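# Move cart with paper through door into yellow bay

## Task

Push or pull the utility cart through the self-closing door into the other room and leave it parked in the yellow bay, every one of its four wheels within the taped outline and none touching the tape. The case of copy paper must sit in the cart's top tray, entirely within the tray's edges. The door must be closed when you finish. Either or both robots may be used, but neither may tip over or be left leaning.

## Robot and tools

Robots: r1 and r2, two identical Hello Robot Stretch 4 units. Each has an omni-wheel base (rim no more than 0.23 m from its centre), a mast lift, an arm that reaches forward, and a wrist with yaw, pitch, roll and a two-finger gripper. Each robot reports in its own frames, so only camera images, lidar_m and wrist_depth_mm show where the two stand relative to each other. Never let the robots press into each other: once bases touch, even a few mm more of driving is a hard press and ends the scene. A gripper closing on the other robot's fingers also counts. Objects bumping a robot do not count. Over 1 m, the same command can move the two bases up to about 3 cm apart, so a load carried jointly can get pulled and tip a robot.

Frames: base frame has its origin on the floor beneath the base centre, x forward, y left, z up, in metres; hand_pose (a point between the open fingertips) is given here and may be slightly off. The odometry frame is the base frame as it was when the scene began; base_odometry counts wheel rotation only, so slip shows as travel; heading in rad, left positive, -3.142 to 3.142. If turned_by_wheels and turned_by_imu, summed across one move, disagree by more than about 0.1 rad, the base likely slipped or struck something. base_tilt is in degrees, forward and right positive, with a fixed error up to about 3 degrees.

Tool move: arguments r1 and r2 (each optional; an omitted robot gets nothing new), cameras, and blocking, which must always be false. Per robot give base, joints, or both, optionally with speeds, pace, contact_limits; or give end_of_arm alone ("enable_torque" re-powers a wrist or gripper motor that shut off). base is a relative offset from where the base last reported itself: translate_m (forward +, -2 to 2 m), strafe_m (left +, -2 to 2 m), rotate_rad (counter-clockwise +, -3.2 to 3.2); translate_m and strafe_m may be combined into one straight diagonal, but rotate_rad goes alone. joints are absolute targets by name: lift_m 0 to 1.2, arm_m 0 to 0.55 (extension), wrist_yaw_rad -1.134 to 4.276 (0 ahead, + left, 3.14 folded back), wrist_pitch_rad -1.117 to 4.259 (0 level, 1.57 down), wrist_roll_rad -1.117 to 4.259 (+ clockwise seen from behind), gripper_m -0.038 to 0.141 (fingertip gap, up to 0.015 off). pace is "slow", "default", "fast" or "max" (base 0.1/0.3/0.4/0.6 m/s; lift 0.15/0.3/0.4/0.5 m/s; arm 0.1/0.4/0.6/0.7 m/s). A high lift slows the base, down to 0.3 m/s and 1 rad/s at 1.2. speeds sets a per-joint top speed instead (not gripper). contact_limits, 0 to 1 (default 0.5), only for arm_m, lift_m, translate_m, strafe_m, rotate_rad, and only beside that key's command; a base limit persists until the next base command. Joint targets past range are clipped; other bad values are refused, unknown keys make the call invalid. A new move overrides only what it names; everything else keeps running. A refused call or an unplanned stop cancels the rest of that reply's calls.

Results: per-robot state, requested camera frames (order in the "pictures" line, possibly a bit stale), a "move" line such as "move: r1 done; r2 time_out". Statuses: done, moving, off_target (may still push), contact_stop (that part goes slack), time_out (after 14 s; target dropped), limit_stop_at_own_body, limit_stop_at_tilt (lean over 6 degrees; lift, arm, wheels go slack), torque_fault. on_its_own reports uncommanded behaviour. motor_effort is percent of max (peak in brackets); servo_current in mA. lidar_m: 12 distances in 30-degree sectors, first straight ahead, counter-clockwise; "-" means nothing or closer than 0.25 m. wrist_depth_mm: 7x7 grid of depths, 100 to 2000 mm. A move with no action returns full state, all images and the scene number.

wait: seconds 0 to 10, plus cameras; returns early when a running move finishes. stop: brakes all motions; rerun if a "stop:" line says a base still rolls. zoom_image: camera and region [x0,y0,x1,y1] in pixels, max 504x504, on the latest images. finished_scene: scene = current number; irreversible, and the result must hold without the robots.

Handling: to grip, command a gap more than 0.015 under the object's width (about 0.06 under resists tugs); -0.02 or lower closes behind a handle. Holding is not shown by status; check gripper servo_current. Avoid self-collision: gripper over the base with low lift, upward tilt combined with roll, or yaw plus pitch below about -1.1. With over 1 kg held and arm_m above 0.2, turning or braking can tip the robot; steady pulls with a high gripper can too. A slack lift drops under load. The world keeps running while you think. Avoid drops, slamming the door, hard hits, and letting the paper or cart fall.

Each tool is called after "Call:" by a JSON object that holds its "name" and its "arguments", one argument or row to a line.

## Session

Call:
{"name": "move", "arguments": {

}}

Scene clock: 0.00 s.
r1.base_odometry: x=+0.000 y=+0.000 heading=+0.000
r1.turned_by_wheels: +0.000
r1.turned_by_imu: +0.000
r1.base_tilt: forward=-1.6 right=+1.3
r1.lidar_m: 1.92 2.25 3.81 1.93 0.97 0.84 0.83 0.93 0.77 0.76 0.93 1.59
r1.base_status: not commanded
r1.joint_positions: lift_m=+0.127 arm_m=+0.000 wrist_yaw_rad=+3.089 wrist_pitch_rad=+0.002 wrist_roll_rad=+0.000 gripper_m=+0.056
r1.joint_status: not commanded
r1.measured_speeds: all 0
r1.motor_effort: lift_m=+20 arm_m=-4 wheel_0=+0 wheel_1=+1 wheel_2=+1
r1.servo_current: wrist_yaw_rad=39 wrist_pitch_rad=46 wrist_roll_rad=65 gripper_m=39
r1.hand_pose: x=-0.1125 y=+0.1024 z=+0.3046 quat_wxyz=(+0.026, -0.001, +0.000, +1.000) (m; r1's base frame)
r1.wrist_depth_mm: 137 138 - - - - - / 113 139 - - - - - / 117 140 224 - - - - / 137 161 - - - - - / - - - - - - - / - - 191 - 187 - - / 842 759 750 788 788 732 768
r2.base_odometry: x=+0.000 y=+0.000 heading=+0.000
r2.turned_by_wheels: +0.000
r2.turned_by_imu: +0.000
r2.base_tilt: forward=-0.6 right=+0.1
r2.lidar_m: 2.02 1.45 1.40 1.49 2.01 2.22 2.34 3.17 1.60 3.62 2.59 2.46
r2.base_status: not commanded
r2.joint_positions: lift_m=+0.295 arm_m=+0.000 wrist_yaw_rad=+3.133 wrist_pitch_rad=+0.002 wrist_roll_rad=+0.000 gripper_m=+0.056
r2.joint_status: not commanded
r2.measured_speeds: all 0
r2.motor_effort: lift_m=+18 arm_m=-4 wheel_0=+0 wheel_1=-1 wheel_2=+0
r2.servo_current: wrist_yaw_rad=46 wrist_pitch_rad=39 wrist_roll_rad=46 gripper_m=59
r2.hand_pose: x=-0.1167 y=+0.0898 z=+0.4727 quat_wxyz=(+0.004, -0.001, +0.000, +1.000) (m; r2's base frame)
r2.wrist_depth_mm: - 140 - - - - - / - 126 150 - - - - / - 130 185 - - - - / 144 143 272 - - - - / 229 - - - - - - / 226 1576 196 1576 190 1618 1464 / 226 1060 1138 - - 1025 1060
pictures: r1_head_camera, r1_head_left_camera, r1_head_right_camera, r1_wrist_camera, r2_head_camera, r2_head_left_camera, r2_head_right_camera, r2_wrist_camera
Images, in order (width x height): r1_head_camera 420x560, r1_head_left_camera 420x672, r1_head_right_camera 420x672, r1_wrist_camera 616x392, r2_head_camera 420x560, r2_head_left_camera 420x672, r2_head_right_camera 420x672, r2_wrist_camera 616x392.

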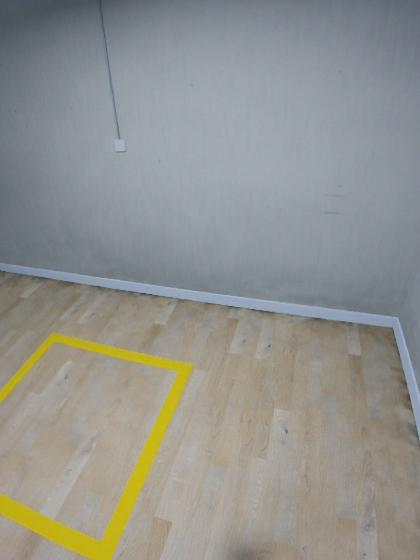

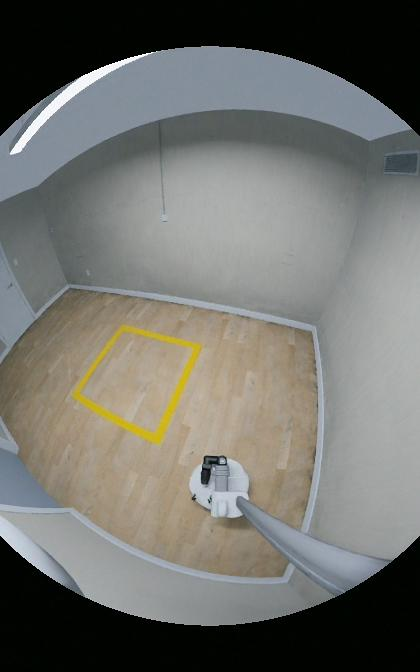

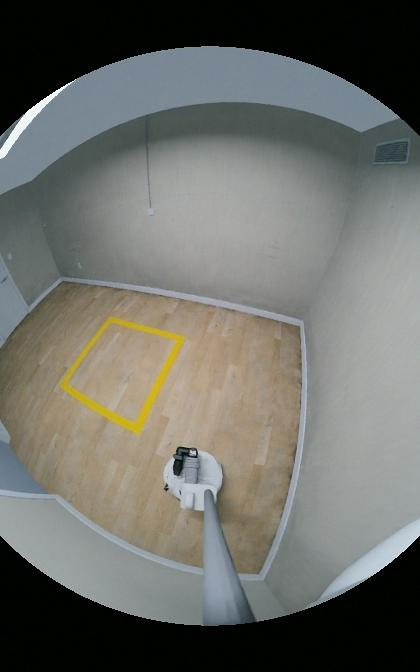

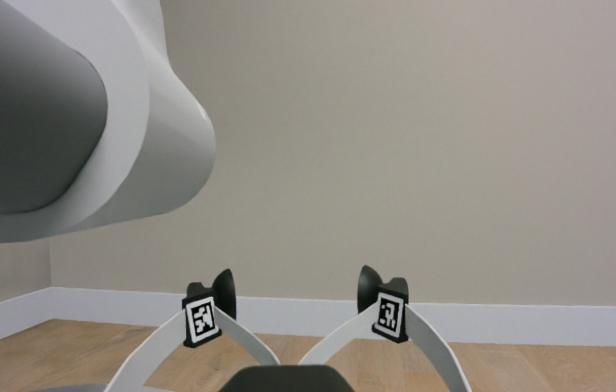

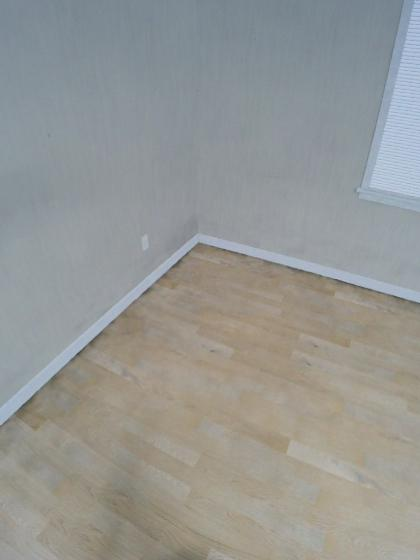

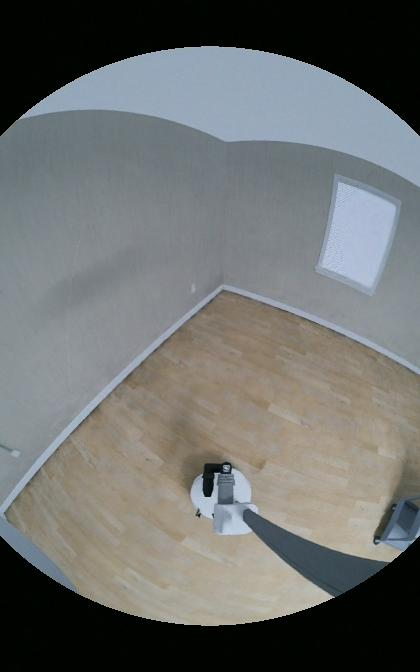

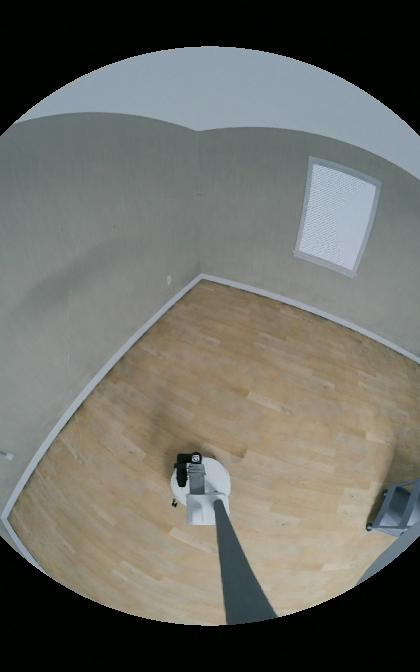

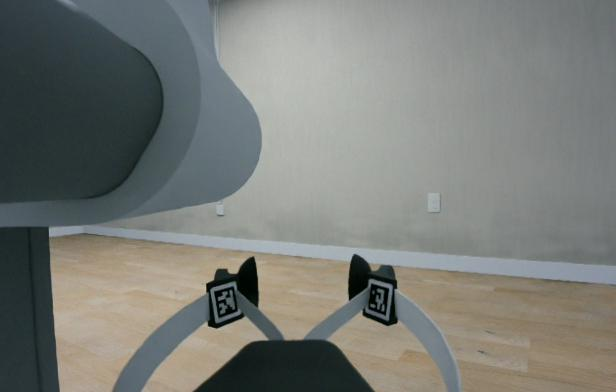

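Call:
{"name": "move", "arguments": {
  "blocking": false,
  "r1": {"base":{"rotate_rad":1.3}},
  "r2": {"base":{"rotate_rad":-1.8}}
}}

Call:
{"name": "wait", "arguments": {
  "seconds": 5
}}

Call:
{"name": "wait", "arguments": {
  "seconds": 1,
  "cameras": ["all"]
}}

Scene clock: 4.17 s.
move: r1 moving; r2 moving
r1.base_odometry: x=+0.000 y=+0.000 heading=+0.252
r1.turned_by_wheels: +0.252
r1.turned_by_imu: +0.252
r1.base_tilt: forward=-1.6 right=+1.2
r1.lidar_m: 1.98 2.71 3.66 1.25 0.89 0.80 0.87 0.80 0.77 0.82 1.11 1.92
r1.base_status: rotate_rad moving
r1.joint_positions: lift_m=+0.127 arm_m=+0.000 wrist_yaw_rad=+3.089 wrist_pitch_rad=+0.002 wrist_roll_rad=+0.000 gripper_m=+0.056
r1.joint_status: not commanded
r1.measured_speeds: translate_m=-0.001 strafe_m=-0.001 rotate_rad=+0.980 lift_m=+0.000 arm_m=+0.000 wrist_yaw_rad=+0.000 wrist_pitch_rad=+0.000 wrist_roll_rad=+0.000
r1.motor_effort: lift_m=+20(20) arm_m=-4(4) wheel_0=-8(9) wheel_1=-6(9) wheel_2=-7(7)
r1.servo_current: wrist_yaw_rad=59(59) wrist_pitch_rad=39(46) wrist_roll_rad=46(59) gripper_m=39(39)
r1.hand_pose: x=-0.1125 y=+0.1024 z=+0.3046 quat_wxyz=(+0.026, -0.001, +0.000, +1.000) (m; r1's base frame)
r1.wrist_depth_mm: 136 138 - - - - - / 113 139 - - - - - / 114 140 226 - - - - / 137 160 - - - - - / - - - - - - - / - 1060 190 - 187 - - / 778 750 750 798 750 699 732
r2.base_odometry: x=+0.000 y=+0.000 heading=-0.252
r2.turned_by_wheels: -0.252
r2.turned_by_imu: -0.244
r2.base_tilt: forward=-0.7 right=+0.1
r2.lidar_m: 2.52 1.62 1.40 1.40 1.67 2.23 2.24 2.64 1.59 1.63 2.93 2.49
r2.base_status: rotate_rad moving
r2.joint_positions: lift_m=+0.295 arm_m=+0.000 wrist_yaw_rad=+3.133 wrist_pitch_rad=+0.002 wrist_roll_rad=+0.000 gripper_m=+0.056
r2.joint_status: not commanded
r2.measured_speeds: translate_m=+0.000 strafe_m=+0.000 rotate_rad=-0.974 lift_m=+0.000 arm_m=+0.000 wrist_yaw_rad=+0.000 wrist_pitch_rad=+0.000 wrist_roll_rad=+0.000
r2.motor_effort: lift_m=+18(18) arm_m=-4(4) wheel_0=+8(9) wheel_1=+8(10) wheel_2=+9(11)
r2.servo_current: wrist_yaw_rad=33(52) wrist_pitch_rad=39(46) wrist_roll_rad=52(52) gripper_m=39(59)
r2.hand_pose: x=-0.1167 y=+0.0898 z=+0.4727 quat_wxyz=(+0.004, -0.001, +0.000, +1.000) (m; r2's base frame)
r2.wrist_depth_mm: - 141 - - - - - / - 127 150 - - - - / - 130 184 - - - - / 144 143 272 - - - - / 229 - - - - - - / 227 1576 196 1576 190 1661 1464 / 226 1060 1138 - - 1060 1060
pictures: none

Scene clock: 5.57 s.
earlier move: r1 done; r2 moving
r1.base_odometry: x=+0.000 y=+0.000 heading=+1.300
r1.turned_by_wheels: +1.048
r1.turned_by_imu: +1.053
r1.base_tilt: forward=-1.6 right=+1.3
r1.lidar_m: 3.79 1.23 0.89 0.83 0.88 0.82 0.77 0.81 1.10 1.93 2.00 2.67
r1.base_status: done
r1.joint_positions: lift_m=+0.127 arm_m=+0.000 wrist_yaw_rad=+3.089 wrist_pitch_rad=+0.002 wrist_roll_rad=+0.000 gripper_m=+0.056
r1.joint_status: not commanded
r1.measured_speeds: all 0
r1.motor_effort: lift_m=+20(20) arm_m=-4(4) wheel_0=-4(10) wheel_1=-1(9) wheel_2=-1(8)
r1.servo_current: wrist_yaw_rad=52(65) wrist_pitch_rad=46(52) wrist_roll_rad=59(65) gripper_m=39(46)
r1.hand_pose: x=-0.1125 y=+0.1024 z=+0.3046 quat_wxyz=(+0.026, -0.001, +0.000, +1.000) (m; r1's base frame)
r1.wrist_depth_mm: 136 138 - - - - - / 113 139 - - - - - / 118 140 229 - - - - / 137 162 - - - - - / - - - - - - - / - - 191 - 187 - - / 788 707 750 143 778 768 809
r2.base_odometry: x=+0.000 y=+0.000 heading=-1.799
r2.turned_by_wheels: -1.548
r2.turned_by_imu: -1.507
r2.base_tilt: forward=-0.6 right=+0.0
r2.lidar_m: 1.64 2.86 2.49 2.55 1.61 1.39 1.42 1.67 2.24 2.24 2.65 1.60
r2.base_status: rotate_rad moving
r2.joint_positions: lift_m=+0.295 arm_m=+0.000 wrist_yaw_rad=+3.133 wrist_pitch_rad=+0.002 wrist_roll_rad=+0.000 gripper_m=+0.056
r2.joint_status: not commanded
r2.measured_speeds: translate_m=+0.000 strafe_m=+0.000 rotate_rad=-0.024 lift_m=+0.000 arm_m=+0.000 wrist_yaw_rad=+0.000 wrist_pitch_rad=+0.000 wrist_roll_rad=+0.000
r2.motor_effort: lift_m=+18(18) arm_m=-4(4) wheel_0=+3(11) wheel_1=+1(11) wheel_2=+3(11)
r2.servo_current: wrist_yaw_rad=39(59) wrist_pitch_rad=46(46) wrist_roll_rad=39(52) gripper_m=46(59)
r2.hand_pose: x=-0.1167 y=+0.0898 z=+0.4727 quat_wxyz=(+0.004, -0.001, +0.000, +1.000) (m; r2's base frame)
r2.wrist_depth_mm: - 140 - - - - - / - 126 141 - - - - / - 129 185 - - - - / 144 143 207 - - - - / 229 - - - - - - / 227 1576 195 1336 190 - - / 226 1078 1138 - - 1042 1060
wait: 1.40 of 5 s (r1 has come to rest)
pictures: none

Scene clock: 5.87 s.
earlier move: r2 done
r1.base_odometry: x=+0.000 y=+0.000 heading=+1.300
r1.turned_by_wheels: +0.000
r1.turned_by_imu: +0.000
r1.base_tilt: forward=-1.6 right=+1.2
r1.lidar_m: 3.80 1.27 0.88 0.83 0.88 0.81 0.77 0.81 1.12 1.93 1.98 2.66
r1.base_status: done
r1.joint_positions: lift_m=+0.127 arm_m=+0.000 wrist_yaw_rad=+3.089 wrist_pitch_rad=+0.002 wrist_roll_rad=+0.000 gripper_m=+0.056
r1.joint_status: not commanded
r1.measured_speeds: all 0
r1.motor_effort: lift_m=+20(20) arm_m=-4(4) wheel_0=-4(10) wheel_1=-1(9) wheel_2=-1(8)
r1.servo_current: wrist_yaw_rad=65(65) wrist_pitch_rad=46(52) wrist_roll_rad=46(65) gripper_m=39(46)
r1.hand_pose: x=-0.1125 y=+0.1024 z=+0.3046 quat_wxyz=(+0.026, -0.001, +0.000, +1.000) (m; r1's base frame)
r1.wrist_depth_mm: 137 138 - - - - - / 113 140 - - - - - / 118 140 229 - - - - / 137 161 - - - - - / - - - - - - - / - - 190 - 187 - - / 778 707 741 143 788 768 820
r2.base_odometry: x=+0.000 y=+0.000 heading=-1.799
r2.turned_by_wheels: +0.000
r2.turned_by_imu: +0.000
r2.base_tilt: forward=-0.7 right=+0.0
r2.lidar_m: 1.65 2.87 2.48 2.53 1.62 1.42 1.42 1.68 2.23 2.23 2.68 1.61
r2.base_status: done
r2.joint_positions: lift_m=+0.295 arm_m=+0.000 wrist_yaw_rad=+3.133 wrist_pitch_rad=+0.002 wrist_roll_rad=+0.000 gripper_m=+0.056
r2.joint_status: not commanded
r2.measured_speeds: all 0
r2.motor_effort: lift_m=+18(18) arm_m=-4(4) wheel_0=+3(11) wheel_1=+1(11) wheel_2=+2(11)
r2.servo_current: wrist_yaw_rad=39(59) wrist_pitch_rad=39(46) wrist_roll_rad=46(52) gripper_m=46(59)
r2.hand_pose: x=-0.1167 y=+0.0898 z=+0.4727 quat_wxyz=(+0.004, -0.001, +0.000, +1.000) (m; r2's base frame)
r2.wrist_depth_mm: - 140 - - - - - / - 127 142 - - - - / - 129 185 - - - - / 144 143 207 - - - - / 229 - - - - - - / 227 1576 194 1308 190 - - / 227 1060 1138 - - 1025 1078
wait: 0.30 of 1 s (r2 has come to rest)
pictures: r1_head_camera, r1_head_left_camera, r1_head_right_camera, r1_wrist_camera, r2_head_camera, r2_head_left_camera, r2_head_right_camera, r2_wrist_camera
Images, in order (width x height): r1_head_camera 420x560, r1_head_left_camera 420x672, r1_head_right_camera 420x672, r1_wrist_camera 616x392, r2_head_camera 420x560, r2_head_left_camera 420x672, r2_head_right_camera 420x672, r2_wrist_camera 616x392.

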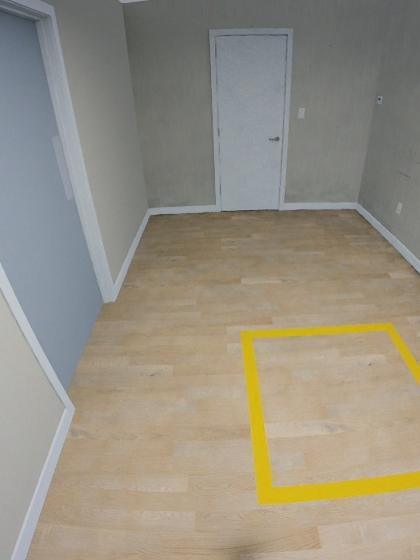

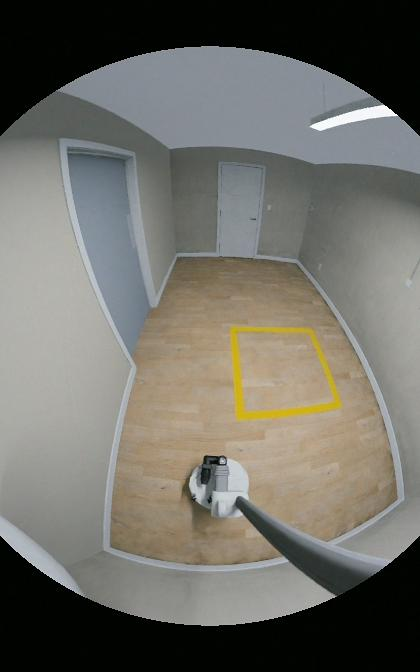

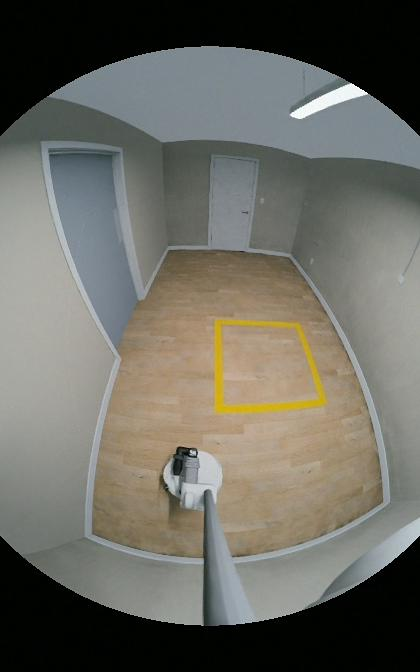

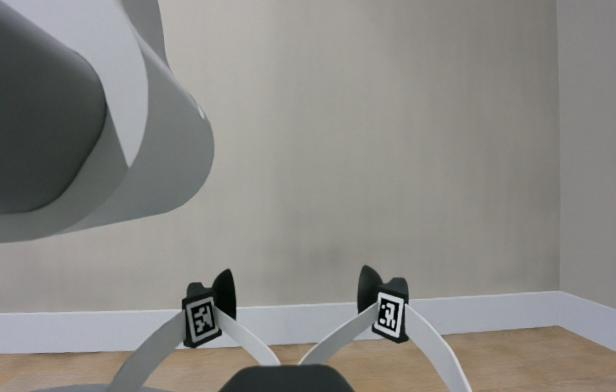

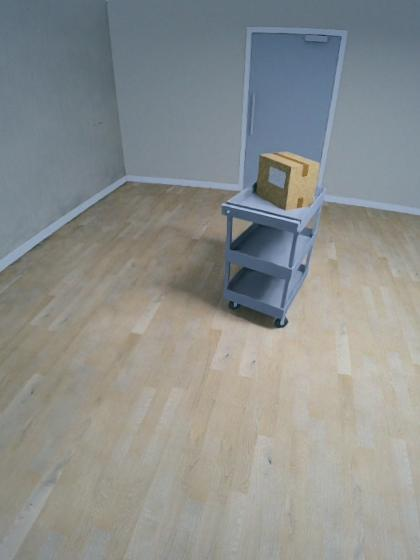

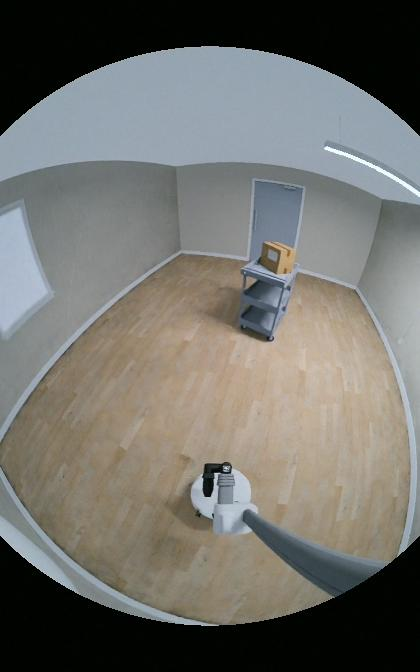

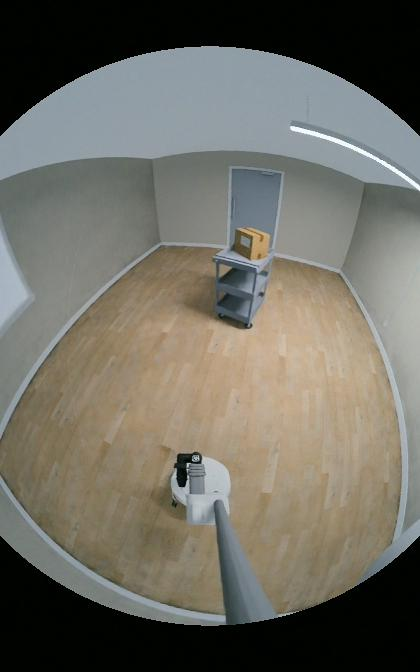

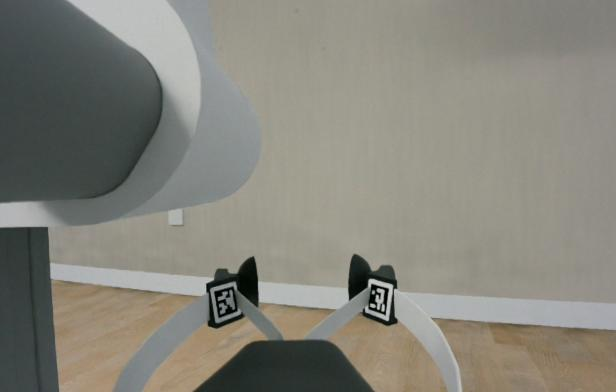

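Call:
{"name": "zoom_image", "arguments": {
  "camera": "r2_head_camera",
  "region": [180, 10, 380, 340]
}}

Call:
{"name": "zoom_image", "arguments": {
  "camera": "r1_head_camera",
  "region": [0, 0, 200, 420]
}}

Call:
{"name": "zoom_image", "arguments": {
  "camera": "r1_head_left_camera",
  "region": [40, 120, 360, 600]
}}

Scaled by 1.527 from the camera's 420x560 image, which has a finer 1200x1600 frame.

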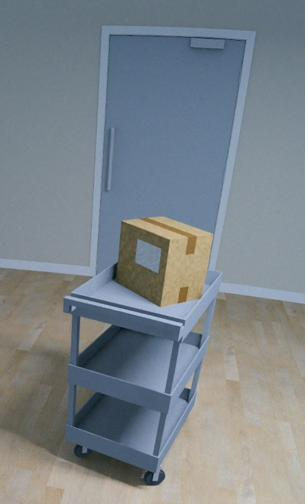

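Scaled by 1.200 from the camera's 420x560 image, which has a finer 600x800 frame.

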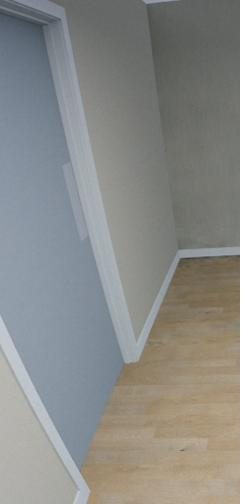

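Scaled by 1.050 from the camera's 420x672 image, which has a finer 600x960 frame.

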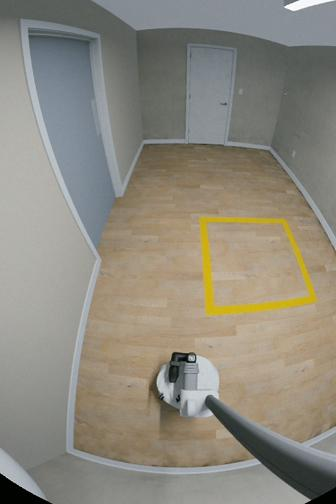

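Call:
{"name": "move", "arguments": {
  "blocking": false,
  "r1": {"base":{"translate_m":1.75},"joints":{"lift_m":0.6,"wrist_yaw_rad":0.0},"pace":"fast"},
  "r2": {"base":{"translate_m":0.6,"strafe_m":-0.15},"joints":{"lift_m":0.75,"wrist_yaw_rad":0.0,"wrist_pitch_rad":0.3},"pace":"fast"}
}}

Call:
{"name": "wait", "arguments": {
  "seconds": 10
}}

Call:
{"name": "wait", "arguments": {
  "seconds": 4
}}

Call:
{"name": "wait", "arguments": {
  "seconds": 1
}}

Call:
{"name": "move", "arguments": {
  "blocking": false,
  "r1": {"base":{"rotate_rad":1.57}}
}}

Call:
{"name": "wait", "arguments": {
  "seconds": 5,
  "cameras": ["r1_head_camera","r1_head_right_camera","r2_head_camera","r2_wrist_camera","r2_head_right_camera"]
}}

Scene clock: 81.10 s.
move: r1 moving; r2 moving
r1.base_odometry: x=+0.013 y=+0.048 heading=+1.300
r1.turned_by_wheels: +0.000
r1.turned_by_imu: +0.000
r1.base_tilt: forward=-1.6 right=+1.3
r1.lidar_m: 3.83 1.25 0.89 0.82 0.86 0.86 0.81 0.86 1.19 1.91 2.00 2.68
r1.base_status: translate_m moving
r1.joint_positions: lift_m=+0.190 arm_m=+0.000 wrist_yaw_rad=+2.450 wrist_pitch_rad=+0.002 wrist_roll_rad=+0.000 gripper_m=+0.056
r1.joint_status: lift_m moving; wrist_yaw_rad moving
r1.measured_speeds: translate_m=+0.194 strafe_m=+0.000 rotate_rad=-0.006 lift_m=+0.243 arm_m=+0.000 wrist_yaw_rad=-1.819 wrist_pitch_rad=+0.000 wrist_roll_rad=+0.000
r1.motor_effort: lift_m=+28(29) arm_m=-4(4) wheel_0=+8(9) wheel_1=+6(8) wheel_2=-12(12)
r1.servo_current: wrist_yaw_rad=104(124) wrist_pitch_rad=39(46) wrist_roll_rad=20(65) gripper_m=46(46)
r1.hand_pose: x=+0.0045 y=+0.2512 z=+0.3674 quat_wxyz=(+0.339, -0.001, +0.000, +0.941) (m; r1's base frame)
r1.wrist_depth_mm: - - - - - - - / - - - - - - - / - - - - - - - / - - - - - - - / - - - - - - - / - - 190 - 187 - - / - 152 866 917 866 - -
r2.base_odometry: x=-0.024 y=-0.046 heading=-1.799
r2.turned_by_wheels: +0.000
r2.turned_by_imu: +0.001
r2.base_tilt: forward=-0.7 right=+0.1
r2.lidar_m: 1.59 2.86 2.47 2.51 1.68 1.46 1.46 1.72 2.23 2.24 2.69 1.56
r2.base_status: translate_m moving; strafe_m moving
r2.joint_positions: lift_m=+0.358 arm_m=+0.000 wrist_yaw_rad=+2.522 wrist_pitch_rad=+0.298 wrist_roll_rad=+0.000 gripper_m=+0.056
r2.joint_status: lift_m moving; wrist_yaw_rad moving; wrist_pitch_rad moving
r2.measured_speeds: translate_m=+0.198 strafe_m=-0.047 rotate_rad=-0.001 lift_m=+0.243 arm_m=+0.000 wrist_yaw_rad=-1.735 wrist_pitch_rad=+0.012 wrist_roll_rad=+0.000
r2.motor_effort: lift_m=+23(27) arm_m=-4(4) wheel_0=+11(13) wheel_1=+6(7) wheel_2=-15(16)
r2.servo_current: wrist_yaw_rad=150(150) wrist_pitch_rad=33(104) wrist_roll_rad=46(52) gripper_m=46(52)
r2.hand_pose: x=-0.0027 y=+0.2312 z=+0.4513 quat_wxyz=(+0.301, -0.142, +0.045, +0.942) (m; r2's base frame)
r2.wrist_depth_mm: - - - - - - - / - - - - - - - / - - - - - - - / - - 1499 1537 1576 1537 1661 / 1229 1229 1205 1182 1182 1160 1118 / 931 931 196 917 190 931 866 / 768 741 768 - - 723 732
pictures: none

Scene clock: 83.40 s.
earlier move: r1 moving; r2 done
r1.base_odometry: x=+0.247 y=+0.888 heading=+1.300
r1.turned_by_wheels: +0.000
r1.turned_by_imu: +0.000
r1.base_tilt: forward=-1.6 right=+1.3
r1.lidar_m: 2.99 1.42 1.01 0.86 0.91 1.21 1.67 1.75 2.03 1.90 1.95 2.66
r1.base_status: translate_m moving
r1.joint_positions: lift_m=+0.600 arm_m=+0.000 wrist_yaw_rad=+0.003 wrist_pitch_rad=+0.002 wrist_roll_rad=+0.000 gripper_m=+0.056
r1.joint_status: all done
r1.measured_speeds: translate_m=+0.399 strafe_m=-0.001 rotate_rad=-0.002 lift_m=+0.000 arm_m=+0.000 wrist_yaw_rad=+0.000 wrist_pitch_rad=+0.000 wrist_roll_rad=+0.000
r1.motor_effort: lift_m=+25(29) arm_m=-3(4) wheel_0=+5(10) wheel_1=+5(9) wheel_2=-7(13)
r1.servo_current: wrist_yaw_rad=46(124) wrist_pitch_rad=33(52) wrist_roll_rad=52(65) gripper_m=39(52)
r1.hand_pose: x=+0.4595 y=-0.0866 z=+0.7771 quat_wxyz=(+1.000, +0.000, +0.001, +0.001) (m; r1's base frame)
r1.wrist_depth_mm: - - - - - - - / - - - - - - - / - - - - - - - / - - - - - - - / - - - - - - - / - - 194 - 188 - - / - 1708 1756 153 1808 1661 1863
r2.base_odometry: x=-0.282 y=-0.550 heading=-1.799
r2.turned_by_wheels: +0.000
r2.turned_by_imu: +0.001
r2.base_tilt: forward=-0.7 right=+0.1
r2.lidar_m: 1.01 2.79 2.45 2.45 2.30 2.03 2.05 2.40 2.26 2.27 2.73 1.00
r2.base_status: done
r2.joint_positions: lift_m=+0.750 arm_m=+0.000 wrist_yaw_rad=+0.003 wrist_pitch_rad=+0.299 wrist_roll_rad=+0.000 gripper_m=+0.056
r2.joint_status: all done
r2.measured_speeds: all 0
r2.motor_effort: lift_m=+21(27) arm_m=-4(4) wheel_0=+1(14) wheel_1=+2(8) wheel_2=-1(17)
r2.servo_current: wrist_yaw_rad=52(156) wrist_pitch_rad=33(104) wrist_roll_rad=46(59) gripper_m=46(52)
r2.hand_pose: x=+0.4468 y=-0.0866 z=+0.8431 quat_wxyz=(+0.989, +0.000, +0.149, +0.002) (m; r2's base frame)
r2.wrist_depth_mm: - - - - - 976 - / - - - - 1098 976 - / - - - - - 946 - / - - - - - 1336 - / - - - 1921 - 1708 1921 / 1576 1537 196 1138 188 1430 1499 / 1281 1255 1308 - - 1205 1229
wait: 2.30 of 10 s (r2 has come to rest)
pictures: none

Scene clock: 86.27 s.
earlier move: r1 done
r1.base_odometry: x=+0.468 y=+1.686 heading=+1.300
r1.turned_by_wheels: +0.000
r1.turned_by_imu: +0.001
r1.base_tilt: forward=-1.6 right=+1.3
r1.lidar_m: 2.18 1.34 0.97 0.95 0.98 1.26 2.51 2.63 1.99 1.88 1.93 2.29
r1.base_status: done
r1.joint_positions: lift_m=+0.600 arm_m=+0.000 wrist_yaw_rad=+0.003 wrist_pitch_rad=+0.002 wrist_roll_rad=+0.000 gripper_m=+0.056
r1.joint_status: all done
r1.measured_speeds: all 0
r1.motor_effort: lift_m=+25(29) arm_m=-3(4) wheel_0=+0(10) wheel_1=+0(9) wheel_2=+2(13)
r1.servo_current: wrist_yaw_rad=59(124) wrist_pitch_rad=52(52) wrist_roll_rad=39(65) gripper_m=46(52)
r1.hand_pose: x=+0.4595 y=-0.0866 z=+0.7771 quat_wxyz=(+1.000, +0.000, +0.001, +0.001) (m; r1's base frame)
r1.wrist_depth_mm: - - - 1921 - 1921 - / - 1983 - 1921 - 1983 - / - 1921 - 1921 - - - / - 1921 - 1921 - - - / - - - 1983 - - - / - - 192 1983 188 - - / - 1618 1708 143 1808 1661 1921
r2.base_odometry: x=-0.282 y=-0.550 heading=-1.799
r2.turned_by_wheels: +0.000
r2.turned_by_imu: +0.000
r2.base_tilt: forward=-0.7 right=+0.1
r2.lidar_m: 1.04 2.80 2.45 2.47 2.28 2.02 2.05 2.42 2.25 2.29 2.71 0.98
r2.base_status: done
r2.joint_positions: lift_m=+0.750 arm_m=+0.000 wrist_yaw_rad=+0.003 wrist_pitch_rad=+0.299 wrist_roll_rad=+0.000 gripper_m=+0.056
r2.joint_status: all done
r2.measured_speeds: all 0
r2.motor_effort: lift_m=+21(27) arm_m=-4(4) wheel_0=+0(14) wheel_1=+1(8) wheel_2=-1(17)
r2.servo_current: wrist_yaw_rad=46(156) wrist_pitch_rad=46(104) wrist_roll_rad=52(59) gripper_m=46(52)
r2.hand_pose: x=+0.4468 y=-0.0866 z=+0.8431 quat_wxyz=(+0.989, +0.000, +0.149, +0.001) (m; r2's base frame)
r2.wrist_depth_mm: - - - - - 960 - / - - - - 1098 960 - / - - - - - 960 - / - - - - - 1281 - / - - - 1863 - 1756 1863 / 1537 1576 196 1160 189 1397 1464 / 1308 1255 1308 - - 1205 1229
wait: 2.87 of 4 s (r1 has come to rest)
pictures: none

Scene clock: 87.27 s.
r1.base_odometry: x=+0.468 y=+1.686 heading=+1.300
r1.turned_by_wheels: +0.000
r1.turned_by_imu: +0.000
r1.base_tilt: forward=-1.6 right=+1.3
r1.lidar_m: 2.16 1.32 0.95 0.98 1.01 1.25 2.53 2.64 2.00 1.86 1.95 2.29
r1.base_status: done
r1.joint_positions: lift_m=+0.600 arm_m=+0.000 wrist_yaw_rad=+0.003 wrist_pitch_rad=+0.002 wrist_roll_rad=+0.000 gripper_m=+0.056
r1.joint_status: all done
r1.measured_speeds: all 0
r1.motor_effort: lift_m=+25(29) arm_m=-4(4) wheel_0=+0(10) wheel_1=+0(9) wheel_2=+2(13)
r1.servo_current: wrist_yaw_rad=39(124) wrist_pitch_rad=39(52) wrist_roll_rad=46(65) gripper_m=33(52)
r1.hand_pose: x=+0.4595 y=-0.0866 z=+0.7771 quat_wxyz=(+1.000, +0.000, +0.001, +0.001) (m; r1's base frame)
r1.wrist_depth_mm: - - - 1921 - 1983 - / - 1921 - 1983 - 1983 - / - 1983 - 1921 - - - / - 1921 - 1983 - - - / - - - 1983 - - - / - - 192 1921 187 - - / - 1618 1708 143 1808 1661 1863
r2.base_odometry: x=-0.282 y=-0.550 heading=-1.799
r2.turned_by_wheels: +0.000
r2.turned_by_imu: +0.000
r2.base_tilt: forward=-0.6 right=+0.1
r2.lidar_m: 1.05 2.82 2.47 2.46 2.29 2.04 2.06 2.43 2.26 2.29 2.74 0.98
r2.base_status: done
r2.joint_positions: lift_m=+0.750 arm_m=+0.000 wrist_yaw_rad=+0.003 wrist_pitch_rad=+0.299 wrist_roll_rad=+0.000 gripper_m=+0.056
r2.joint_status: all done
r2.measured_speeds: all 0
r2.motor_effort: lift_m=+21(27) arm_m=-4(4) wheel_0=+0(14) wheel_1=+2(8) wheel_2=-1(17)
r2.servo_current: wrist_yaw_rad=46(156) wrist_pitch_rad=46(104) wrist_roll_rad=52(59) gripper_m=46(52)
r2.hand_pose: x=+0.4468 y=-0.0866 z=+0.8431 quat_wxyz=(+0.989, +0.000, +0.149, +0.001) (m; r2's base frame)
r2.wrist_depth_mm: - - - - - 960 - / - - - - 1118 960 - / - - - - - 931 - / - - - - - 1255 - / - - - 1863 - 1708 1921 / 1576 1537 196 1160 188 1464 1499 / 1308 1255 1281 - - 1229 1229
wait: 1.00 s; at rest by 0.27 s
pictures: none

Scene clock: 87.77 s.
move: r1 moving
r1.base_odometry: x=+0.468 y=+1.686 heading=+1.551
r1.turned_by_wheels: +0.252
r1.turned_by_imu: +0.253
r1.base_tilt: forward=-1.6 right=+1.3
r1.lidar_m: 1.99 1.07 0.97 0.97 1.10 1.71 2.50 2.26 1.90 1.89 2.11 2.19
r1.base_status: rotate_rad moving
r1.joint_positions: lift_m=+0.600 arm_m=+0.000 wrist_yaw_rad=+0.002 wrist_pitch_rad=+0.002 wrist_roll_rad=+0.000 gripper_m=+0.056
r1.joint_status: not commanded
r1.measured_speeds: translate_m=+0.001 strafe_m=+0.001 rotate_rad=+0.972 lift_m=+0.000 arm_m=+0.000 wrist_yaw_rad=+0.000 wrist_pitch_rad=+0.000 wrist_roll_rad=+0.000
r1.motor_effort: lift_m=+25(25) arm_m=-4(4) wheel_0=-9(9) wheel_1=-5(7) wheel_2=-6(8)
r1.servo_current: wrist_yaw_rad=26(59) wrist_pitch_rad=33(46) wrist_roll_rad=39(59) gripper_m=39(46)
r1.hand_pose: x=+0.4595 y=-0.0867 z=+0.7771 quat_wxyz=(+1.000, +0.000, +0.001, +0.001) (m; r1's base frame)
r1.wrist_depth_mm: - - - - 1863 - - / - - - - 1863 - 1756 / - - - - 1921 - 1756 / - - - - 1983 - 1863 / - - - - 1921 - 1808 / - - 193 - 187 - 1756 / - 152 1756 143 1661 1661 1808
r2: as last shown
r2.lidar_m: 1.04 2.83 2.45 2.45 2.29 2.02 2.03 2.41 2.27 2.23 2.72 0.97
r2.motor_effort: lift_m=+21(21) arm_m=-4(4) wheel_0=+1(1) wheel_1=+2(2) wheel_2=-1(2)
r2.servo_current: wrist_yaw_rad=39(59) wrist_pitch_rad=39(46) wrist_roll_rad=52(52) gripper_m=39(59)
r2.wrist_depth_mm: - - - - - 946 - / - - - - 1098 976 - / - - - - - 946 - / - - - - - 1308 - / - - - 1863 - 1756 1983 / 1576 1576 196 1160 188 1464 1499 / 1308 1255 1336 - - 1205 1229
pictures: none

Scene clock: 89.33 s.
earlier move: r1 done
r1.base_odometry: x=+0.468 y=+1.686 heading=+2.869
r1.turned_by_wheels: +1.318
r1.turned_by_imu: +1.325
r1.base_tilt: forward=-1.6 right=+1.2
r1.lidar_m: 0.97 1.00 1.26 2.51 2.57 1.99 1.87 1.95 2.26 2.18 1.33 0.93
r1.base_status: done
r1.joint_positions: lift_m=+0.600 arm_m=+0.000 wrist_yaw_rad=+0.002 wrist_pitch_rad=+0.002 wrist_roll_rad=+0.000 gripper_m=+0.056
r1.joint_status: not commanded
r1.measured_speeds: all 0
r1.motor_effort: lift_m=+24(25) arm_m=-4(4) wheel_0=-3(9) wheel_1=-1(8) wheel_2=-1(8)
r1.servo_current: wrist_yaw_rad=59(72) wrist_pitch_rad=46(52) wrist_roll_rad=52(65) gripper_m=52(52)
r1.hand_pose: x=+0.4595 y=-0.0867 z=+0.7772 quat_wxyz=(+1.000, +0.000, +0.001, +0.001) (m; r1's base frame)
r1.wrist_depth_mm: - - - - 759 - - / - - - - 768 - - / - - - - 768 - - / - - - - 741 - - / - - - - 750 - - / - - 190 - 187 - - / - 140 - 136 750 - -
r2.base_odometry: x=-0.282 y=-0.550 heading=-1.799
r2.turned_by_wheels: +0.000
r2.turned_by_imu: +0.000
r2.base_tilt: forward=-0.7 right=+0.1
r2.lidar_m: 1.01 2.83 2.45 2.45 2.32 2.03 2.03 2.44 2.28 2.26 2.70 0.98
r2.base_status: not commanded
r2.joint_positions: lift_m=+0.750 arm_m=+0.000 wrist_yaw_rad=+0.003 wrist_pitch_rad=+0.299 wrist_roll_rad=+0.000 gripper_m=+0.056
r2.joint_status: not commanded
r2.measured_speeds: all 0
r2.motor_effort: lift_m=+21(21) arm_m=-4(4) wheel_0=+0(1) wheel_1=+2(2) wheel_2=-1(2)
r2.servo_current: wrist_yaw_rad=46(59) wrist_pitch_rad=39(46) wrist_roll_rad=46(59) gripper_m=52(59)
r2.hand_pose: x=+0.4468 y=-0.0866 z=+0.8431 quat_wxyz=(+0.989, +0.000, +0.149, +0.001) (m; r2's base frame)
r2.wrist_depth_mm: - - - - - 960 - / - - - - 1098 991 - / - - - - - 931 - / - - - - - 1308 - / - - - 1863 - 1756 1921 / 1618 1576 196 1160 188 1430 1499 / 1281 1255 1308 - - 1205 1229
wait: 1.57 of 5 s (r1 has come to rest)
pictures: r1_head_camera, r1_head_right_camera, r2_head_camera, r2_head_right_camera, r2_wrist_camera
Images, in order (width x height): r1_head_camera 420x560, r1_head_right_camera 420x672, r2_head_camera 420x560, r2_head_right_camera 420x672, r2_wrist_camera 616x392.

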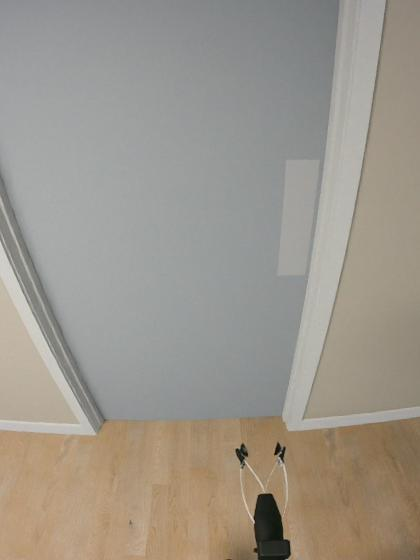

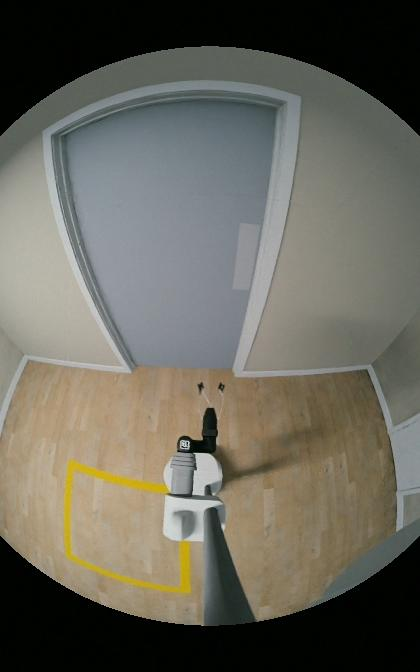

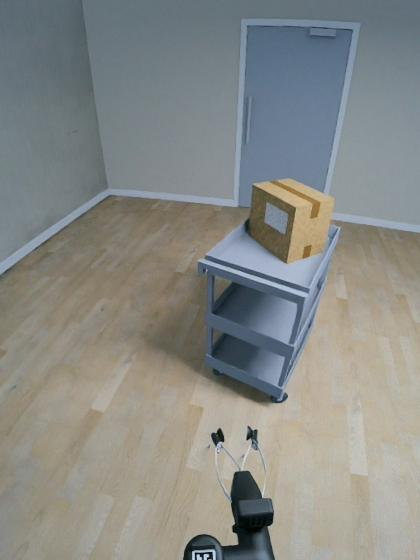

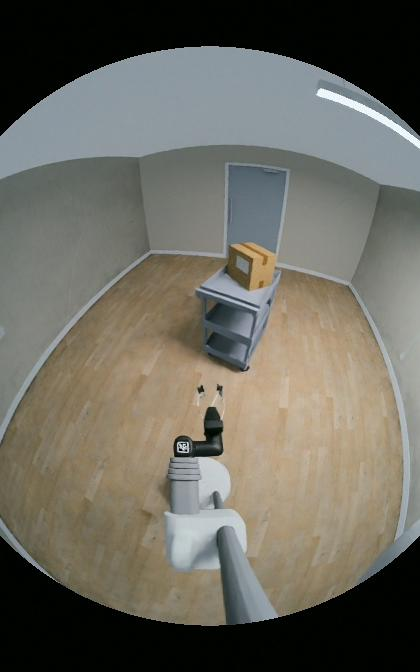

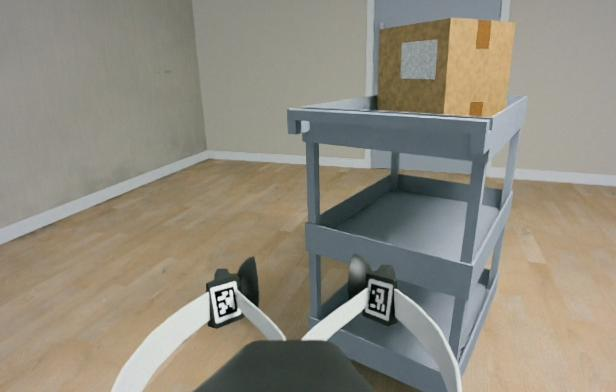

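Call:
{"name": "zoom_image", "arguments": {
  "camera": "r2_wrist_camera",
  "region": [270, 80, 540, 200]
}}

Call:
{"name": "zoom_image", "arguments": {
  "camera": "r2_head_camera",
  "region": [180, 170, 360, 410]
}}

Scaled by 1.867.

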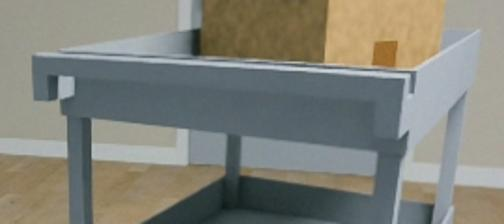

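Scaled by 2.100 from the camera's 420x560 image, which has a finer 1200x1600 frame.

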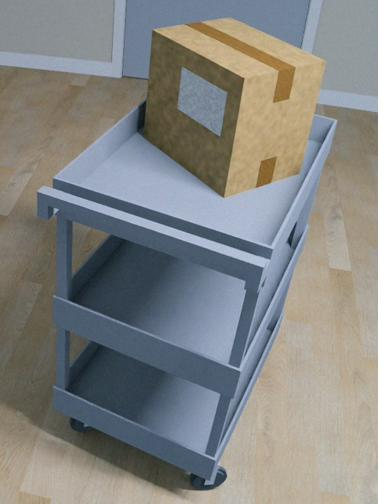

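Call:
{"name": "move", "arguments": {
  "blocking": false,
  "r2": {"base":{"rotate_rad":-0.48},"joints":{"wrist_pitch_rad":0.0,"gripper_m":0.12}}
}}

Call:
{"name": "wait", "arguments": {
  "seconds": 3
}}

Call:
{"name": "move", "arguments": {
  "blocking": false,
  "r2": {"base":{"strafe_m":0.46}}
}}

Call:
{"name": "wait", "arguments": {
  "seconds": 6,
  "cameras": ["r2_head_camera","r2_wrist_camera"]
}}

Scene clock: 123.13 s.
move: r2 moving
r1: as last shown
r1.turned_by_wheels: +0.000
r1.turned_by_imu: +0.000
r1.base_tilt: forward=-1.5 right=+1.3
r1.lidar_m: 0.96 1.00 1.26 2.48 2.60 1.98 1.88 1.96 2.27 2.17 1.33 0.96
r1.motor_effort: lift_m=+24(24) arm_m=-4(4) wheel_0=-3(4) wheel_1=-1(1) wheel_2=-1(1)
r1.servo_current: wrist_yaw_rad=39(72) wrist_pitch_rad=52(52) wrist_roll_rad=52(59) gripper_m=39(46)
r1.wrist_depth_mm: - - - - 768 - - / - - - - 768 - - / - - - - 759 - - / - - - - 741 - - / - - - - 759 - - / - - 190 - 187 - - / - 140 - 137 750 - -
r2.base_odometry: x=-0.282 y=-0.550 heading=-2.051
r2.turned_by_wheels: -0.251
r2.turned_by_imu: -0.244
r2.base_tilt: forward=-0.7 right=+0.1
r2.lidar_m: 0.97 3.32 2.55 2.45 2.64 2.10 2.02 2.14 2.33 2.27 2.42 3.44
r2.base_status: rotate_rad moving
r2.joint_positions: lift_m=+0.750 arm_m=+0.000 wrist_yaw_rad=+0.003 wrist_pitch_rad=+0.009 wrist_roll_rad=+0.000 gripper_m=+0.075
r2.joint_status: wrist_pitch_rad moving; gripper_m moving
r2.measured_speeds: translate_m=+0.000 strafe_m=+0.000 rotate_rad=-0.965 lift_m=+0.000 arm_m=+0.000 wrist_yaw_rad=+0.000 wrist_pitch_rad=-0.047 wrist_roll_rad=+0.000
r2.motor_effort: lift_m=+21(21) arm_m=-4(4) wheel_0=+6(7) wheel_1=+8(11) wheel_2=+9(11)
r2.servo_current: wrist_yaw_rad=39(59) wrist_pitch_rad=91(156) wrist_roll_rad=52(65) gripper_m=65(85)
r2.hand_pose: x=+0.4596 y=-0.0866 z=+0.9254 quat_wxyz=(+1.000, +0.000, +0.004, +0.002) (m; r2's base frame)
r2.wrist_depth_mm: - - - - - - - / - - - - - - - / - - - - - - - / - - - 1118 - - - / - - 976 - 1308 - - / - - 189 1499 187 - - / - 1921 - - - 1863 1921
pictures: none

Scene clock: 124.20 s.
earlier move: r2 done
r1.base_odometry: x=+0.468 y=+1.686 heading=+2.869
r1.turned_by_wheels: +0.000
r1.turned_by_imu: +0.000
r1.base_tilt: forward=-1.6 right=+1.3
r1.lidar_m: 0.96 1.01 1.25 2.51 2.60 2.00 1.87 1.96 2.26 2.16 1.36 0.93
r1.base_status: not commanded
r1.joint_positions: lift_m=+0.600 arm_m=+0.000 wrist_yaw_rad=+0.002 wrist_pitch_rad=+0.002 wrist_roll_rad=+0.000 gripper_m=+0.056
r1.joint_status: not commanded
r1.measured_speeds: all 0
r1.motor_effort: lift_m=+24(24) arm_m=-3(4) wheel_0=-3(4) wheel_1=-1(1) wheel_2=+0(1)
r1.servo_current: wrist_yaw_rad=59(72) wrist_pitch_rad=46(52) wrist_roll_rad=59(72) gripper_m=39(46)
r1.hand_pose: x=+0.4595 y=-0.0867 z=+0.7772 quat_wxyz=(+1.000, +0.000, +0.001, +0.001) (m; r1's base frame)
r1.wrist_depth_mm: - - - - 768 - - / - - - - 778 - - / - - - - 778 - - / - - - - 741 - - / - - - - 759 - - / - - 190 - 187 - - / - 141 - 137 741 - -
r2.base_odometry: x=-0.282 y=-0.550 heading=-2.278
r2.turned_by_wheels: -0.228
r2.turned_by_imu: -0.222
r2.base_tilt: forward=-0.7 right=+0.1
r2.lidar_m: 1.00 1.01 2.78 2.43 2.48 2.23 2.02 2.04 2.50 2.26 2.29 2.83
r2.base_status: done
r2.joint_positions: lift_m=+0.750 arm_m=+0.000 wrist_yaw_rad=+0.003 wrist_pitch_rad=+0.008 wrist_roll_rad=+0.000 gripper_m=+0.120
r2.joint_status: all done
r2.measured_speeds: all 0
r2.motor_effort: lift_m=+21(21) arm_m=-4(4) wheel_0=+4(9) wheel_1=+4(11) wheel_2=+6(11)
r2.servo_current: wrist_yaw_rad=52(59) wrist_pitch_rad=46(156) wrist_roll_rad=46(65) gripper_m=52(124)
r2.hand_pose: x=+0.4595 y=-0.0867 z=+0.9256 quat_wxyz=(+1.000, +0.000, +0.004, +0.001) (m; r2's base frame)
r2.wrist_depth_mm: - - - - - - - / - - - - - - - / - - - - - - - / - - 1138 - - - - / - - 842 - - - - / - - 195 - 199 - - / - - - - - 1863 1983
wait: 1.07 of 3 s (r2 has come to rest)
pictures: none

Scene clock: 124.70 s.
move: r2 moving
r1: as last shown
r1.lidar_m: 0.96 1.01 1.24 2.52 2.57 1.99 1.86 1.96 2.27 2.18 1.32 0.96
r1.motor_effort: lift_m=+24(24) arm_m=-3(4) wheel_0=-3(3) wheel_1=-1(1) wheel_2=-1(1)
r1.servo_current: wrist_yaw_rad=46(59) wrist_pitch_rad=46(46) wrist_roll_rad=39(52) gripper_m=33(46)
r1.wrist_depth_mm: - - - - 759 - - / - - - - 768 - - / - - - - 759 - - / - - - - 750 - - / - - - - 750 - - / - - 190 - 187 - - / - 140 - 137 750 - -
r2.base_odometry: x=-0.254 y=-0.574 heading=-2.278
r2.turned_by_wheels: +0.000
r2.turned_by_imu: +0.000
r2.base_tilt: forward=-0.6 right=+0.1
r2.lidar_m: 0.98 1.06 2.74 2.42 2.46 2.24 2.03 2.06 2.52 2.31 2.33 2.83
r2.base_status: strafe_m moving
r2.joint_positions: lift_m=+0.750 arm_m=+0.000 wrist_yaw_rad=+0.003 wrist_pitch_rad=+0.008 wrist_roll_rad=+0.000 gripper_m=+0.120
r2.joint_status: not commanded
r2.measured_speeds: translate_m=+0.000 strafe_m=+0.140 rotate_rad=+0.001 lift_m=+0.000 arm_m=+0.000 wrist_yaw_rad=+0.000 wrist_pitch_rad=+0.000 wrist_roll_rad=+0.000
r2.motor_effort: lift_m=+21(21) arm_m=-4(4) wheel_0=-8(12) wheel_1=+13(13) wheel_2=+0(4)
r2.servo_current: wrist_yaw_rad=46(59) wrist_pitch_rad=52(59) wrist_roll_rad=39(52) gripper_m=52(59)
r2.hand_pose: x=+0.4595 y=-0.0867 z=+0.9256 quat_wxyz=(+1.000, +0.000, +0.004, +0.001) (m; r2's base frame)
r2.wrist_depth_mm: - - - - - - - / - - - - - - - / - - - - - - - / - - 1138 - - - - / - - 842 - - - - / - 917 195 - 199 - - / - - - - - 1863 1921
pictures: none

Scene clock: 127.07 s.
earlier move: r2 done
r1.base_odometry: x=+0.468 y=+1.686 heading=+2.869
r1.turned_by_wheels: +0.000
r1.turned_by_imu: +0.000
r1.base_tilt: forward=-1.6 right=+1.3
r1.lidar_m: 0.95 0.97 1.26 2.51 2.58 1.99 1.88 1.97 2.31 2.18 1.36 0.96
r1.base_status: not commanded
r1.joint_positions: lift_m=+0.600 arm_m=+0.000 wrist_yaw_rad=+0.002 wrist_pitch_rad=+0.002 wrist_roll_rad=+0.000 gripper_m=+0.056
r1.joint_status: not commanded
r1.measured_speeds: all 0
r1.motor_effort: lift_m=+24(24) arm_m=-3(4) wheel_0=-3(4) wheel_1=-1(1) wheel_2=-1(1)
r1.servo_current: wrist_yaw_rad=52(72) wrist_pitch_rad=39(52) wrist_roll_rad=33(72) gripper_m=46(52)
r1.hand_pose: x=+0.4595 y=-0.0867 z=+0.7772 quat_wxyz=(+1.000, +0.000, +0.001, +0.001) (m; r1's base frame)
r1.wrist_depth_mm: - - - - 759 - - / - - - - 768 - - / - - - - 778 - - / - - - - 759 - - / - - - - 750 - - / - - 190 - 187 - - / - 140 - 137 741 - -
r2.base_odometry: x=+0.068 y=-0.849 heading=-2.278
r2.turned_by_wheels: +0.000
r2.turned_by_imu: +0.000
r2.base_tilt: forward=-0.7 right=+0.1
r2.lidar_m: 1.01 3.53 2.28 2.01 2.02 2.37 2.11 2.11 2.61 2.72 2.74 1.04
r2.base_status: done
r2.joint_positions: lift_m=+0.750 arm_m=+0.000 wrist_yaw_rad=+0.003 wrist_pitch_rad=+0.008 wrist_roll_rad=+0.000 gripper_m=+0.120
r2.joint_status: not commanded
r2.measured_speeds: all 0
r2.motor_effort: lift_m=+21(21) arm_m=-4(4) wheel_0=-3(12) wheel_1=+2(13) wheel_2=+0(4)
r2.servo_current: wrist_yaw_rad=59(59) wrist_pitch_rad=52(59) wrist_roll_rad=46(59) gripper_m=46(59)
r2.hand_pose: x=+0.4595 y=-0.0867 z=+0.9256 quat_wxyz=(+1.000, +0.000, +0.004, +0.001) (m; r2's base frame)
r2.wrist_depth_mm: - - - - - - - / - - - - - - - / - - - - - - - / - - - 1205 1118 - - / - - - - 1042 - - / - - 201 1430 195 - - / - 1921 - - - 1808 1983
wait: 2.37 of 6 s (r2 has come to rest)
pictures: r2_head_camera, r2_wrist_camera
Images, in order (width x height): r2_head_camera 420x560, r2_wrist_camera 616x392.

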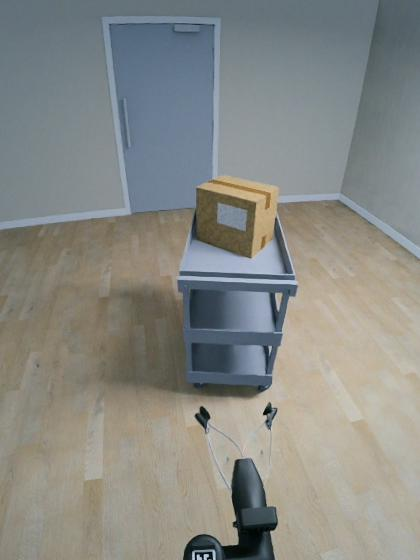

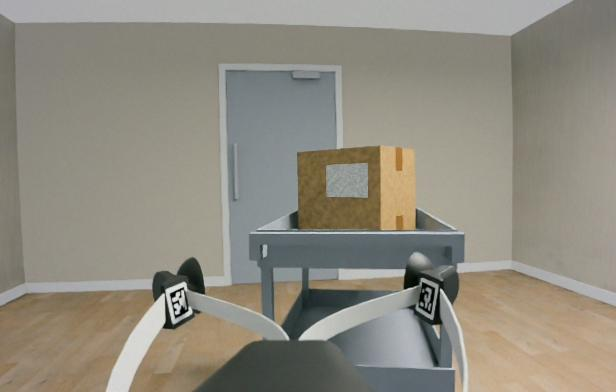

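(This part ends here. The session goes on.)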